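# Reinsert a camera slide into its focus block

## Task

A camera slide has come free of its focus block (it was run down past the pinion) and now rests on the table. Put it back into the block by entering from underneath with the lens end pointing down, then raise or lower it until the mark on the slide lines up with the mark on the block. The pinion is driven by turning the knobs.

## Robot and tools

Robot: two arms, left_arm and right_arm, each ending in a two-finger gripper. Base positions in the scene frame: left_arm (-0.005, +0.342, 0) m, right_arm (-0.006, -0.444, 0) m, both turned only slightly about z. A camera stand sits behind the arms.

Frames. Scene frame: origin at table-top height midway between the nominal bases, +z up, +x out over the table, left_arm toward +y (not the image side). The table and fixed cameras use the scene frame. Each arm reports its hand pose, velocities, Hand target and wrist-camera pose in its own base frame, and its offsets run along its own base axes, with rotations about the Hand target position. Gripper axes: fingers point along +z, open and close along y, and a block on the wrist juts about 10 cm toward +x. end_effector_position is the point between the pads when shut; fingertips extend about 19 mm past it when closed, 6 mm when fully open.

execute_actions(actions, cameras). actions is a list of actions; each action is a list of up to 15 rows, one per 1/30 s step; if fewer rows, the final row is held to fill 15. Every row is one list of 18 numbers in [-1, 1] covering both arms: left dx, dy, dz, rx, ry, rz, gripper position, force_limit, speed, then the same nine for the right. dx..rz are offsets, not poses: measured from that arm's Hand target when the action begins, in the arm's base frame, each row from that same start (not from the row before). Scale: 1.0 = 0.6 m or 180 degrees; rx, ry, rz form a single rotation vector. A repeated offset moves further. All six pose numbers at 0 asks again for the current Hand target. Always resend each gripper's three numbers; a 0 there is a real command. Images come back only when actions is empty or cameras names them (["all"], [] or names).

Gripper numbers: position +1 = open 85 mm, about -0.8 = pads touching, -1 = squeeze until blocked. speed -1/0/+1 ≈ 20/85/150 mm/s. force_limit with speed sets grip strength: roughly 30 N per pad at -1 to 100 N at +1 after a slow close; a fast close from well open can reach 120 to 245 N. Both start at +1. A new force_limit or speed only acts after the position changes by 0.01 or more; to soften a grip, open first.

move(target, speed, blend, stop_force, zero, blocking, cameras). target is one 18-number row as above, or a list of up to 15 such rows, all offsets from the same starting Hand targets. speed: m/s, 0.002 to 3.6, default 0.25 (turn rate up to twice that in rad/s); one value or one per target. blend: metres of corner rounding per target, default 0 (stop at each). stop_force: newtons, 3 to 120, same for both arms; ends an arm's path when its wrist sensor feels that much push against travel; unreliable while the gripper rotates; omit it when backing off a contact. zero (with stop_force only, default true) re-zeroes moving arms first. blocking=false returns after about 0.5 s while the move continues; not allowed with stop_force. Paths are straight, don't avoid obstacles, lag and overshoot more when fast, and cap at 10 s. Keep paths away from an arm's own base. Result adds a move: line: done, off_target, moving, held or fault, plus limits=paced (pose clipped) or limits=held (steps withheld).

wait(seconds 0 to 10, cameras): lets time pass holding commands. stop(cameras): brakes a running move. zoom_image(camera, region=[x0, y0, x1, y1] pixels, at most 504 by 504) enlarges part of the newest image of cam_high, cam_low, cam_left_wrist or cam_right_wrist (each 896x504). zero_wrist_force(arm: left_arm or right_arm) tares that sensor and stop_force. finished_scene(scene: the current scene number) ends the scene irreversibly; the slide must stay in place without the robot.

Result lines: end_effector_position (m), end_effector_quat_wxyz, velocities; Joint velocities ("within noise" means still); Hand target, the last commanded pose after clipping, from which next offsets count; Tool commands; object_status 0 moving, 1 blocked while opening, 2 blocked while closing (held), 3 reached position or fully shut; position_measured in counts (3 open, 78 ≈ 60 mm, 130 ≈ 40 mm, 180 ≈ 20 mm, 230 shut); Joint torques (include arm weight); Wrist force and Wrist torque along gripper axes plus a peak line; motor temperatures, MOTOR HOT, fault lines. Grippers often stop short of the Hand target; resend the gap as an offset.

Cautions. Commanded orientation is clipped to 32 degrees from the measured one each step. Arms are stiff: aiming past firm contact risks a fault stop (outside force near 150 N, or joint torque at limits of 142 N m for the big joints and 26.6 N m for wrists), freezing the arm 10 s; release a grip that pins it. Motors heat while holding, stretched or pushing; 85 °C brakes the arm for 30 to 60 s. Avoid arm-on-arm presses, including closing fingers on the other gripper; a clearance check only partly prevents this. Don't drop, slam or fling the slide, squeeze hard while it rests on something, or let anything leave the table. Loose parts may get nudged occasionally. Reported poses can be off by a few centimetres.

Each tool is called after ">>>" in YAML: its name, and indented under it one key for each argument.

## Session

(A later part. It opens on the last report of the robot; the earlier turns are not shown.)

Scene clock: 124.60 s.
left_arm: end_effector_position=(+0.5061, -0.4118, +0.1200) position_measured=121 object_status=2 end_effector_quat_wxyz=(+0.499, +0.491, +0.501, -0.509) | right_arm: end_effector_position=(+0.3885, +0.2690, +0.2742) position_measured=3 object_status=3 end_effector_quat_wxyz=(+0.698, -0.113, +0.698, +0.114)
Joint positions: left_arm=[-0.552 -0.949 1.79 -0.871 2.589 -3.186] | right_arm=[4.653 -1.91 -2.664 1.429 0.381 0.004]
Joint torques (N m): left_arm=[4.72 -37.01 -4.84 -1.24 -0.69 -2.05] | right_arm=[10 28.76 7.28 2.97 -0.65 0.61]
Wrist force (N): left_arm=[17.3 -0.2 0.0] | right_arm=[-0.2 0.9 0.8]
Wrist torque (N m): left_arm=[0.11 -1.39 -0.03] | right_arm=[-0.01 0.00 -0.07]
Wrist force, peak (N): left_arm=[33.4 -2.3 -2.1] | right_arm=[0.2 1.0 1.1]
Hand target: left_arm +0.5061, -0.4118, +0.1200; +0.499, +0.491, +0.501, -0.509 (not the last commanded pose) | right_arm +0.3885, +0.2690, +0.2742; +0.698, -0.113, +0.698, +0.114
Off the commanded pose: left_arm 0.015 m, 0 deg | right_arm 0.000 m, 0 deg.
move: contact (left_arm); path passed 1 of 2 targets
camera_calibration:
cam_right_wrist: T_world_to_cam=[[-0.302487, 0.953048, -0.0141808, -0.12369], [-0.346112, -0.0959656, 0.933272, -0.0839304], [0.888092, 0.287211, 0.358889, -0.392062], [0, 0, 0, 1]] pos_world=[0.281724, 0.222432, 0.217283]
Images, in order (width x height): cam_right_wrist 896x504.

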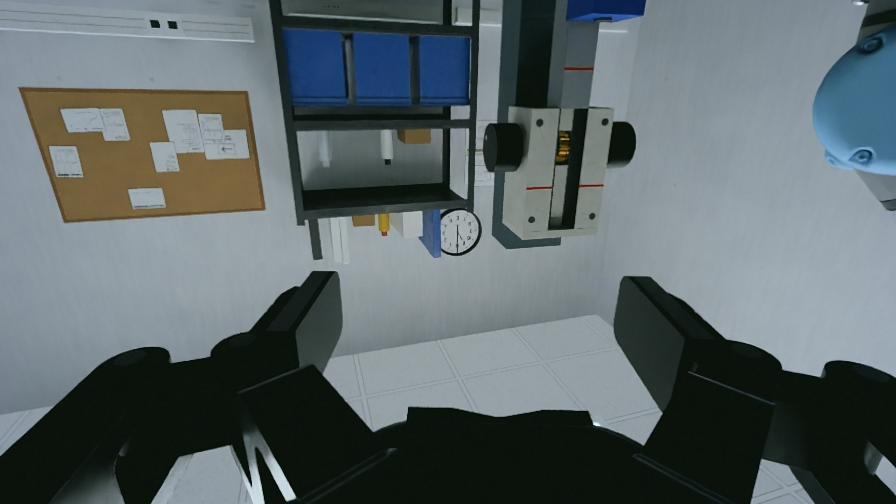

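>>> move:
  target:
    - [0,0,-0.001,0,0,0,-1,0.6,-1,0,0,0,0,0,0,1,1,1]
    - [0,-0.0007,-0.001,0,0,0,-1,0.6,-1,0,0,0,0,0,0,1,1,1]
    - [0,-0.0007,0.01,0,0,0,-1,0.6,-1,0,0,0,0,0,0,1,1,1]
  speed: 0.012
  stop_force: 10

>>> move:
  target:
    - [0,0,-0.001,0,0,0,-1,0.6,-1,0,0,0,0,0,0,1,1,1]
    - [-0.0008,0,-0.001,0,0,0,-1,0.6,-1,0,0,0,0,0,0,1,1,1]
    - [-0.0008,0,0.01,0,0,0,-1,0.6,-1,0,0,0,0,0,0,1,1,1]
  speed: 0.012
  stop_force: 10
  cameras: ["cam_right_wrist"]

>>> zoom_image:
  camera: "cam_right_wrist"
  region: [540, 60, 620, 140]

Scene clock: 130.87 s.
left_arm: end_effector_position=(+0.5061, -0.4121, +0.1202) position_measured=121 object_status=2 end_effector_quat_wxyz=(+0.499, +0.491, +0.501, -0.509) | right_arm: end_effector_position=(+0.3885, +0.2690, +0.2742) position_measured=3 object_status=3 end_effector_quat_wxyz=(+0.698, -0.113, +0.698, +0.114)
Joint positions: left_arm=[-0.552 -0.949 1.79 -0.87 2.588 -3.186] | right_arm=[4.653 -1.91 -2.664 1.429 0.381 0.004]
Joint torques (N m): left_arm=[5.63 -41.8 -10.59 -1.94 -1.27 -1.37] | right_arm=[9.33 23.87 7.32 2.94 -0.98 -1]
Wrist force (N): left_arm=[23.1 -1.1 0.1] | right_arm=[-0.2 0.7 0.2]
Wrist torque (N m): left_arm=[0.11 -1.46 -0.02] | right_arm=[-0.04 0.01 -0.07]
Wrist force, peak (N): left_arm=[38.0 -2.1 -1.8] | right_arm=[0.0 1.2 0.9]
Hand target: left_arm +0.5061, -0.4121, +0.1202; +0.499, +0.491, +0.501, -0.509 (not the last commanded pose) | right_arm +0.3885, +0.2690, +0.2742; +0.698, -0.113, +0.698, +0.114
Off the commanded pose: left_arm 0.006 m, 0 deg | right_arm 0.000 m, 0 deg.
move: contact (left_arm); path passed 2 of 3 targets

Scene clock: 131.97 s.
left_arm: end_effector_position=(+0.5060, -0.4121, +0.1201) position_measured=121 object_status=2 end_effector_quat_wxyz=(+0.499, +0.491, +0.501, -0.509) | right_arm: end_effector_position=(+0.3885, +0.2690, +0.2742) position_measured=3 object_status=3 end_effector_quat_wxyz=(+0.698, -0.113, +0.698, +0.114)
Joint positions: left_arm=[-0.552 -0.949 1.79 -0.87 2.588 -3.186] | right_arm=[4.653 -1.91 -2.664 1.429 0.381 0.004]
Joint torques (N m): left_arm=[2.73 -53.82 -29.92 0.02 -1.81 -1.3] | right_arm=[8.76 21.31 8.49 2.92 -1.16 -0.91]
Wrist force (N): left_arm=[13.2 0.1 0.3] | right_arm=[0.1 0.8 0.8]
Wrist torque (N m): left_arm=[0.10 -1.24 -0.03] | right_arm=[-0.03 -0.04 -0.07]
Wrist force, peak (N): left_arm=[23.2 -1.0 0.0] | right_arm=[-0.2 1.0 0.8]
Hand target: left_arm +0.5060, -0.4121, +0.1201; +0.499, +0.491, +0.501, -0.509 (not the last commanded pose) | right_arm +0.3885, +0.2690, +0.2742; +0.698, -0.113, +0.698, +0.114
Off the commanded pose: left_arm 0.006 m, 0 deg | right_arm 0.000 m, 0 deg.
move: contact (left_arm); path passed 0 of 3 targets
camera_calibration:
cam_right_wrist: T_world_to_cam=[[-0.302487, 0.953048, -0.0141808, -0.12369], [-0.346112, -0.0959656, 0.933272, -0.0839304], [0.888092, 0.287211, 0.358889, -0.392062], [0, 0, 0, 1]] pos_world=[0.281724, 0.222432, 0.217283]
Images, in order (width x height): cam_right_wrist 896x504.

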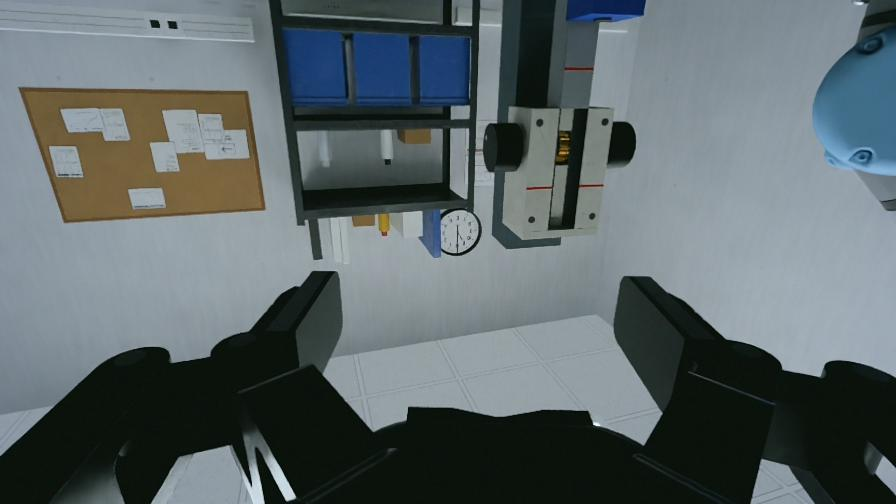

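Scaled by 6.300.

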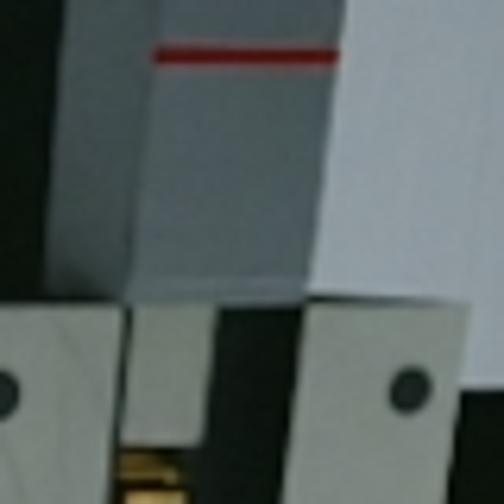

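>>> move:
  target: [-0.0005,-0.0002,-0.0025,0,0,0,-1,0.6,-1,0,0,0,0,0,0,1,1,1]
  speed: 0.03

>>> move:
  target: [0,0,0.01,0,0,0,-1,0.6,-1,0,0,0,0,0,0,1,1,1]
  speed: 0.012
  stop_force: 10

>>> move:
  target: [-0.0008,0,-0.002,0,0,0,-1,0.6,-1,0,0,0,0,0,0,1,1,1]
  speed: 0.03

>>> move:
  target: [0,0,0.01,0,0,0,-1,0.6,-1,0,0,0,0,0,0,1,1,1]
  speed: 0.012
  stop_force: 10

>>> move:
  target: [0.0004,-0.0010,-0.002,0,0,0,-1,0.6,-1,0,0,0,0,0,0,1,1,1]
  speed: 0.03

>>> move:
  target: [0,0,0.01,0,0,0,-1,0.6,-1,0,0,0,0,0,0,1,1,1]
  speed: 0.012
  stop_force: 10
  cameras: ["cam_right_wrist"]

>>> zoom_image:
  camera: "cam_right_wrist"
  region: [540, 60, 620, 140]

Scene clock: 137.40 s.
left_arm: end_effector_position=(+0.5057, -0.4122, +0.1186) position_measured=121 object_status=2 end_effector_quat_wxyz=(+0.499, +0.491, +0.501, -0.509) | right_arm: end_effector_position=(+0.3885, +0.2690, +0.2742) position_measured=3 object_status=3 end_effector_quat_wxyz=(+0.698, -0.113, +0.698, +0.114)
Joint positions: left_arm=[-0.553 -0.947 1.791 -0.874 2.587 -3.186] | right_arm=[4.653 -1.91 -2.664 1.429 0.381 0.004]
Joint torques (N m): left_arm=[-14.32 -36.61 -3.2 -3.19 -2.49 0.25] | right_arm=[9.55 18.56 6.95 2.83 -1.04 -1.02]
Wrist force (N): left_arm=[11.4 0.5 0.6] | right_arm=[-0.2 0.9 0.6]
Wrist torque (N m): left_arm=[0.12 -1.18 -0.03] | right_arm=[-0.02 0.01 -0.07]
Wrist force, peak (N): left_arm=[15.2 0.0 -0.1] | right_arm=[-0.5 1.2 0.8]
Hand target: left_arm +0.5057, -0.4122, +0.1186; +0.499, +0.491, +0.501, -0.509 | right_arm +0.3885, +0.2690, +0.2742; +0.698, -0.113, +0.698, +0.114
Off the commanded pose: left_arm 0.000 m, 0 deg | right_arm 0.000 m, 0 deg.
move: done

Scene clock: 138.77 s.
left_arm: end_effector_position=(+0.5056, -0.4121, +0.1201) position_measured=121 object_status=2 end_effector_quat_wxyz=(+0.499, +0.491, +0.501, -0.509) | right_arm: end_effector_position=(+0.3885, +0.2690, +0.2742) position_measured=3 object_status=3 end_effector_quat_wxyz=(+0.698, -0.113, +0.698, +0.114)
Joint positions: left_arm=[-0.553 -0.95 1.791 -0.87 2.587 -3.186] | right_arm=[4.653 -1.91 -2.664 1.429 0.381 0.004]
Joint torques (N m): left_arm=[-12.72 -36.85 -5.39 -0.46 -2.38 0.23] | right_arm=[8.24 17.05 7.21 2.92 -1.06 -1.16]
Wrist force (N): left_arm=[19.0 0.0 -0.1] | right_arm=[-0.2 0.7 0.6]
Wrist torque (N m): left_arm=[0.11 -1.45 -0.07] | right_arm=[-0.04 0.02 -0.07]
Wrist force, peak (N): left_arm=[34.7 -2.2 -2.4] | right_arm=[-0.1 0.9 0.8]
Hand target: left_arm +0.5056, -0.4121, +0.1201; +0.499, +0.491, +0.501, -0.509 (not the last commanded pose) | right_arm +0.3885, +0.2690, +0.2742; +0.698, -0.113, +0.698, +0.114
Off the commanded pose: left_arm 0.004 m, 0 deg | right_arm 0.000 m, 0 deg.
move: contact (left_arm)

Scene clock: 139.47 s.
left_arm: end_effector_position=(+0.5051, -0.4121, +0.1189) position_measured=121 object_status=2 end_effector_quat_wxyz=(+0.499, +0.491, +0.501, -0.509) | right_arm: end_effector_position=(+0.3885, +0.2690, +0.2742) position_measured=3 object_status=3 end_effector_quat_wxyz=(+0.698, -0.113, +0.698, +0.114)
Joint positions: left_arm=[-0.553 -0.949 1.793 -0.873 2.587 -3.186] | right_arm=[4.653 -1.91 -2.664 1.429 0.381 0.004]
Joint torques (N m): left_arm=[-13.7 -35.65 -5.48 -3.23 -2.52 1.56] | right_arm=[8.02 15.63 6.89 2.92 -0.99 -1.09]
Wrist force (N): left_arm=[11.4 0.4 0.6] | right_arm=[0.2 0.8 0.7]
Wrist torque (N m): left_arm=[0.11 -1.18 -0.02] | right_arm=[-0.02 -0.05 -0.06]
Wrist force, peak (N): left_arm=[18.7 0.0 -0.3] | right_arm=[-0.3 1.1 0.7]
Hand target: left_arm +0.5051, -0.4121, +0.1189; +0.499, +0.491, +0.501, -0.509 | right_arm +0.3885, +0.2690, +0.2742; +0.698, -0.113, +0.698, +0.114
Off the commanded pose: left_arm 0.000 m, 0 deg | right_arm 0.000 m, 0 deg.
move: done

Scene clock: 140.37 s.
left_arm: end_effector_position=(+0.5050, -0.4121, +0.1202) position_measured=121 object_status=2 end_effector_quat_wxyz=(+0.499, +0.491, +0.502, -0.509) | right_arm: end_effector_position=(+0.3885, +0.2690, +0.2742) position_measured=3 object_status=3 end_effector_quat_wxyz=(+0.698, -0.113, +0.698, +0.114)
Joint positions: left_arm=[-0.553 -0.951 1.793 -0.87 2.587 -3.186] | right_arm=[4.653 -1.91 -2.664 1.429 0.381 0.004]
Joint torques (N m): left_arm=[-13.69 -37.4 -9.4 -2.48 -2.36 1.58] | right_arm=[8.23 14.55 7.05 3.04 -1.05 -1.07]
Wrist force (N): left_arm=[19.2 -0.6 -0.1] | right_arm=[0.0 0.8 0.8]
Wrist torque (N m): left_arm=[0.11 -1.45 -0.02] | right_arm=[-0.03 -0.02 -0.07]
Wrist force, peak (N): left_arm=[35.3 -2.3 -2.3] | right_arm=[-0.5 1.0 0.4]
Hand target: left_arm +0.5050, -0.4121, +0.1201; +0.499, +0.491, +0.502, -0.509 (not the last commanded pose) | right_arm +0.3885, +0.2690, +0.2742; +0.698, -0.113, +0.698, +0.114
Off the commanded pose: left_arm 0.005 m, 0 deg | right_arm 0.000 m, 0 deg.
move: contact (left_arm)

Scene clock: 141.07 s.
left_arm: end_effector_position=(+0.5052, -0.4127, +0.1189) position_measured=121 object_status=2 end_effector_quat_wxyz=(+0.499, +0.491, +0.502, -0.509) | right_arm: end_effector_position=(+0.3885, +0.2690, +0.2742) position_measured=3 object_status=3 end_effector_quat_wxyz=(+0.698, -0.113, +0.698, +0.114)
Joint positions: left_arm=[-0.554 -0.948 1.792 -0.872 2.586 -3.186] | right_arm=[4.653 -1.91 -2.664 1.429 0.381 0.004]
Joint torques (N m): left_arm=[-13.57 -38.56 -28.9 -3.49 -2.32 1.94] | right_arm=[8.42 14.01 7.6 2.93 -1.06 -1.29]
Wrist force (N): left_arm=[11.3 0.3 0.4] | right_arm=[0.4 0.5 0.8]
Wrist torque (N m): left_arm=[0.10 -1.17 -0.03] | right_arm=[-0.08 -0.08 -0.06]
Wrist force, peak (N): left_arm=[18.8 -0.5 -0.1] | right_arm=[0.1 1.2 0.8]
Hand target: left_arm +0.5052, -0.4127, +0.1189; +0.499, +0.491, +0.502, -0.509 | right_arm +0.3885, +0.2690, +0.2742; +0.698, -0.113, +0.698, +0.114
Off the commanded pose: left_arm 0.000 m, 0 deg | right_arm 0.000 m, 0 deg.
move: done

Scene clock: 142.50 s.
left_arm: end_effector_position=(+0.5052, -0.4127, +0.1202) position_measured=121 object_status=2 end_effector_quat_wxyz=(+0.499, +0.491, +0.502, -0.509) | right_arm: end_effector_position=(+0.3885, +0.2690, +0.2742) position_measured=3 object_status=3 end_effector_quat_wxyz=(+0.698, -0.113, +0.698, +0.114)
Joint positions: left_arm=[-0.554 -0.951 1.792 -0.869 2.586 -3.186] | right_arm=[4.653 -1.91 -2.664 1.429 0.381 0.004]
Joint torques (N m): left_arm=[-12.64 -38.94 -5.94 -0.84 -2.23 1.59] | right_arm=[8.48 15.06 7.04 2.81 -1.17 -1]
Wrist force (N): left_arm=[21.7 -0.6 -0.5] | right_arm=[-0.1 0.5 0.5]
Wrist torque (N m): left_arm=[0.13 -1.51 -0.04] | right_arm=[-0.08 -0.01 -0.07]
Wrist force, peak (N): left_arm=[37.4 -2.6 -2.4] | right_arm=[-0.3 1.0 0.8]
Hand target: left_arm +0.5052, -0.4127, +0.1202; +0.499, +0.491, +0.502, -0.509 (not the last commanded pose) | right_arm +0.3885, +0.2690, +0.2742; +0.698, -0.113, +0.698, +0.114
Off the commanded pose: left_arm 0.005 m, 0 deg | right_arm 0.000 m, 0 deg.
move: contact (left_arm)
camera_calibration:
cam_right_wrist: T_world_to_cam=[[-0.302487, 0.953048, -0.0141808, -0.12369], [-0.346112, -0.0959656, 0.933272, -0.0839304], [0.888092, 0.287211, 0.358889, -0.392062], [0, 0, 0, 1]] pos_world=[0.281724, 0.222432, 0.217283]
Images, in order (width x height): cam_right_wrist 896x504.

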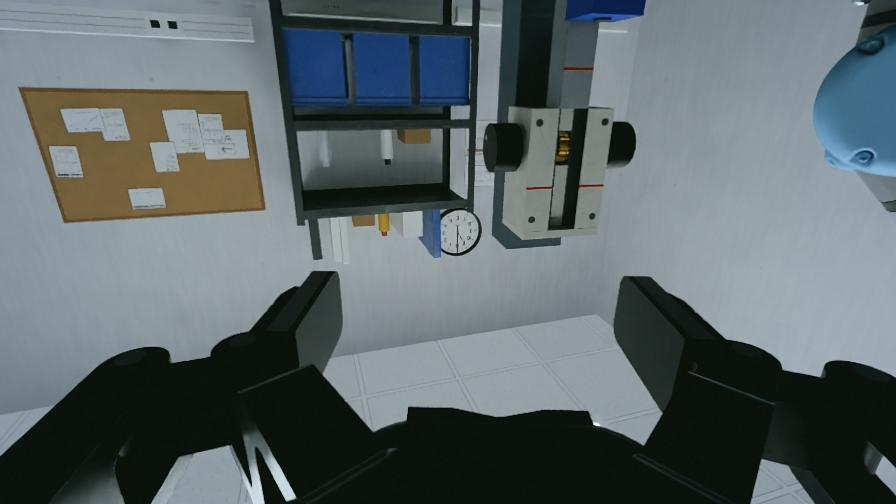

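Scaled by 6.300.

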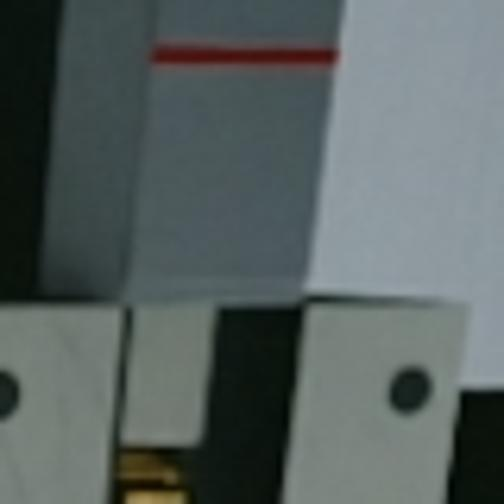

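>>> move:
  target: [0.0018,0.0025,-0.003,0,0,0,-1,0.6,-1,0,0,0,0,0,0,1,1,1]
  speed: 0.03

>>> move:
  target: [0,0,0.012,0,0,0,-1,0.6,-1,0,0,0,0,0,0,1,1,1]
  speed: 0.012
  stop_force: 10
  cameras: ["cam_right_wrist"]

>>> zoom_image:
  camera: "cam_right_wrist"
  region: [540, 60, 620, 140]

Scene clock: 149.77 s.
left_arm: end_effector_position=(+0.5063, -0.4111, +0.1183) position_measured=121 object_status=2 end_effector_quat_wxyz=(+0.499, +0.491, +0.502, -0.509) | right_arm: end_effector_position=(+0.3885, +0.2690, +0.2742) position_measured=3 object_status=3 end_effector_quat_wxyz=(+0.698, -0.113, +0.698, +0.114)
Joint positions: left_arm=[-0.55 -0.946 1.79 -0.873 2.59 -3.187] | right_arm=[4.653 -1.91 -2.664 1.429 0.381 0.004]
Joint torques (N m): left_arm=[7.27 -39.96 -28.44 -3.3 1.74 -2.31] | right_arm=[6.46 14.63 7 2.77 -0.92 -1.03]
Wrist force (N): left_arm=[11.5 0.5 0.4] | right_arm=[-0.1 0.6 0.5]
Wrist torque (N m): left_arm=[0.13 -1.21 0.00] | right_arm=[-0.06 0.00 -0.07]
Wrist force, peak (N): left_arm=[21.7 -0.7 -0.4] | right_arm=[-0.2 1.0 1.0]
Hand target: left_arm +0.5063, -0.4112, +0.1184; +0.499, +0.491, +0.502, -0.509 | right_arm +0.3885, +0.2690, +0.2742; +0.698, -0.113, +0.698, +0.114
Off the commanded pose: left_arm 0.000 m, 0 deg | right_arm 0.000 m, 0 deg.
move: done

Scene clock: 151.43 s.
left_arm: end_effector_position=(+0.5063, -0.4111, +0.1256) position_measured=121 object_status=2 end_effector_quat_wxyz=(+0.499, +0.491, +0.502, -0.509) | right_arm: end_effector_position=(+0.3885, +0.2690, +0.2742) position_measured=3 object_status=3 end_effector_quat_wxyz=(+0.698, -0.113, +0.698, +0.114)
Joint positions: left_arm=[-0.551 -0.959 1.788 -0.857 2.59 -3.187] | right_arm=[4.653 -1.91 -2.664 1.429 0.381 0.004]
Joint torques (N m): left_arm=[-17.29 -35 -23.45 -3.96 -0.88 2.77] | right_arm=[6.54 13.97 6.62 2.75 -1.01 -1.11]
Wrist force (N): left_arm=[14.2 4.3 -0.6] | right_arm=[-0.2 0.8 0.6]
Wrist torque (N m): left_arm=[-0.24 -1.32 -0.39] | right_arm=[-0.02 0.01 -0.06]
Wrist force, peak (N): left_arm=[19.2 4.1 -0.5] | right_arm=[0.2 1.2 0.7]
Hand target: left_arm +0.5063, -0.4112, +0.1256; +0.499, +0.491, +0.502, -0.509 | right_arm +0.3885, +0.2690, +0.2742; +0.698, -0.113, +0.698, +0.114
Off the commanded pose: left_arm 0.000 m, 0 deg | right_arm 0.000 m, 0 deg.
move: done
camera_calibration:
cam_right_wrist: T_world_to_cam=[[-0.302487, 0.953048, -0.0141808, -0.12369], [-0.346112, -0.0959656, 0.933272, -0.0839304], [0.888092, 0.287211, 0.358889, -0.392062], [0, 0, 0, 1]] pos_world=[0.281724, 0.222432, 0.217283]
Images, in order (width x height): cam_right_wrist 896x504.

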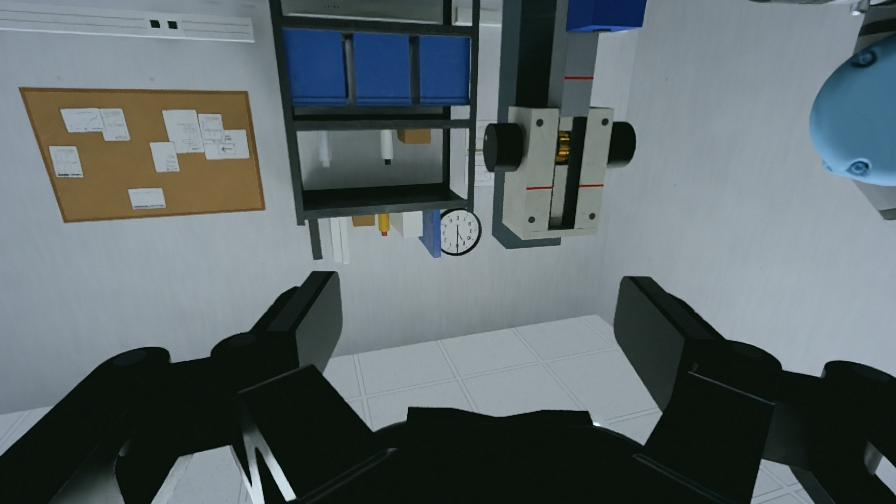

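Scaled by 6.300.

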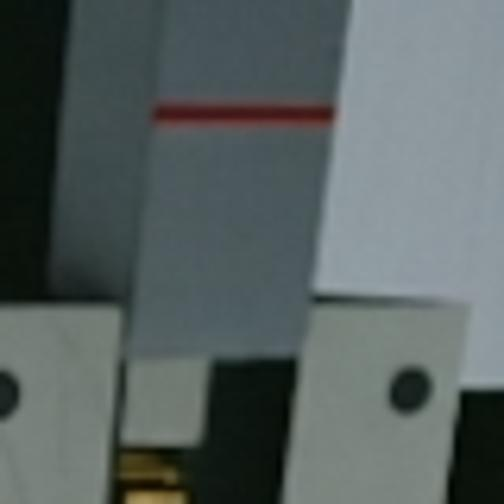

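>>> move:
  target: [0,0,0.0307,0,0,0,-1,0.6,-1,0,0,0,-0.8856,-0.2946,0,0.5,-0.9,0]
  speed: 0.2
  stop_force: 28

Scene clock: 164.23 s.
left_arm: end_effector_position=(+0.5063, -0.4112, +0.1440) position_measured=121 object_status=2 end_effector_quat_wxyz=(+0.499, +0.491, +0.502, -0.509) | right_arm: end_effector_position=(+0.3885, +0.2690, +0.2742) position_measured=66 object_status=3 end_effector_quat_wxyz=(-0.186, +0.706, +0.039, +0.683)
Joint positions: left_arm=[-0.551 -0.991 1.78 -0.817 2.59 -3.187] | right_arm=[4.654 -1.914 -2.661 1.436 0.379 -2.934]
Joint torques (N m): left_arm=[10.28 -52.42 -32.57 -3.63 2.6 -0.67] | right_arm=[-10.22 31.38 4.45 -1.22 1.17 -1.39]
Wrist force (N): left_arm=[29.4 4.5 1.4] | right_arm=[-1.1 0.8 0.8]
Wrist torque (N m): left_arm=[-0.66 -1.64 0.03] | right_arm=[-0.04 0.09 0.07]
Wrist force, peak (N): left_arm=[31.3 5.6 1.0] | right_arm=[0.1 0.9 1.9]
Hand target: left_arm +0.5063, -0.4112, +0.1440; +0.499, +0.491, +0.502, -0.509 | right_arm +0.3885, +0.2690, +0.2742; -0.186, +0.706, +0.039, +0.683
Off the commanded pose: left_arm 0.000 m, 0 deg | right_arm 0.000 m, 0 deg.
move: done

>>> move:
  target: [0,0,0.01,0,0,0,-1,0.6,-1,0.3133,0.0247,-0.037,0,0,0.4294,0.15,-0.9,0]
  speed: 0.25
  stop_force: 25

>>> move:
  target: [0,0,0,0,0,0,-1,0.6,-1,-0.01,0.0995,0,0,0,0,0.15,-0.9,0]
  speed: 0.08
  cameras: ["cam_right_wrist"]

Scene clock: 170.37 s.
left_arm: end_effector_position=(+0.5063, -0.4111, +0.1473) position_measured=121 object_status=2 end_effector_quat_wxyz=(+0.499, +0.491, +0.502, -0.509) | right_arm: end_effector_position=(+0.5765, +0.2838, +0.2521) position_measured=110 object_status=3 end_effector_quat_wxyz=(+0.571, -0.527, -0.471, -0.417)
Joint positions: left_arm=[-0.551 -0.997 1.779 -0.81 2.59 -3.187] | right_arm=[3.411 -2.43 -1.536 0.83 2.97 -2.925]
Joint torques (N m): left_arm=[8.26 -57.32 -22.35 -7.84 2.55 -1.25] | right_arm=[11.36 43.99 24.69 -1.78 1.32 0.86]
Wrist force (N): left_arm=[53.9 10.4 3.4] | right_arm=[-0.9 0.8 1.0]
Wrist torque (N m): left_arm=[-0.49 -1.55 0.15] | right_arm=[-0.05 0.04 0.06]
Wrist force, peak (N): left_arm=[57.6 13.7 6.3] | right_arm=[-0.5 2.6 0.8]
Hand target: left_arm +0.5063, -0.4111, +0.1473; +0.499, +0.491, +0.502, -0.509 (not the last commanded pose) | right_arm +0.5765, +0.2838, +0.2520; +0.571, -0.527, -0.471, -0.417
Off the commanded pose: left_arm 0.003 m, 0 deg | right_arm 0.000 m, 0 deg.
move: contact (left_arm)

Scene clock: 171.43 s.
left_arm: end_effector_position=(+0.5063, -0.4111, +0.1473) position_measured=121 object_status=2 end_effector_quat_wxyz=(+0.499, +0.491, +0.502, -0.509) | right_arm: end_effector_position=(+0.5705, +0.3436, +0.2521) position_measured=110 object_status=3 end_effector_quat_wxyz=(+0.571, -0.527, -0.471, -0.417)
Joint positions: left_arm=[-0.551 -0.997 1.779 -0.81 2.59 -3.187] | right_arm=[3.511 -2.429 -1.538 0.829 2.871 -2.928]
Joint torques (N m): left_arm=[8.54 -57.48 -20.04 -7.43 2.52 -1.22] | right_arm=[-10.28 43.33 21.51 -0.73 1.36 -1.64]
Wrist force (N): left_arm=[53.8 10.3 3.5] | right_arm=[-1.0 0.7 0.9]
Wrist torque (N m): left_arm=[-0.50 -1.53 0.16] | right_arm=[-0.06 0.06 0.22]
Wrist force, peak (N): left_arm=[54.3 10.3 3.3] | right_arm=[-1.0 0.6 2.4]
Hand target: left_arm +0.5063, -0.4111, +0.1473; +0.499, +0.491, +0.502, -0.509 | right_arm +0.5705, +0.3435, +0.2520; +0.571, -0.527, -0.471, -0.417
Off the commanded pose: left_arm 0.000 m, 0 deg | right_arm 0.000 m, 0 deg.
move: done
camera_calibration:
cam_right_wrist: T_world_to_cam=[[0.974678, 0.111164, -0.194022, -0.534082], [-0.139774, -0.374397, -0.916673, 0.451197], [-0.174543, 0.920581, -0.349378, -0.0000478381], [0, 0, 0, 1]] pos_world=[0.583615, 0.228341, 0.30996]
Images, in order (width x height): cam_right_wrist 896x504.

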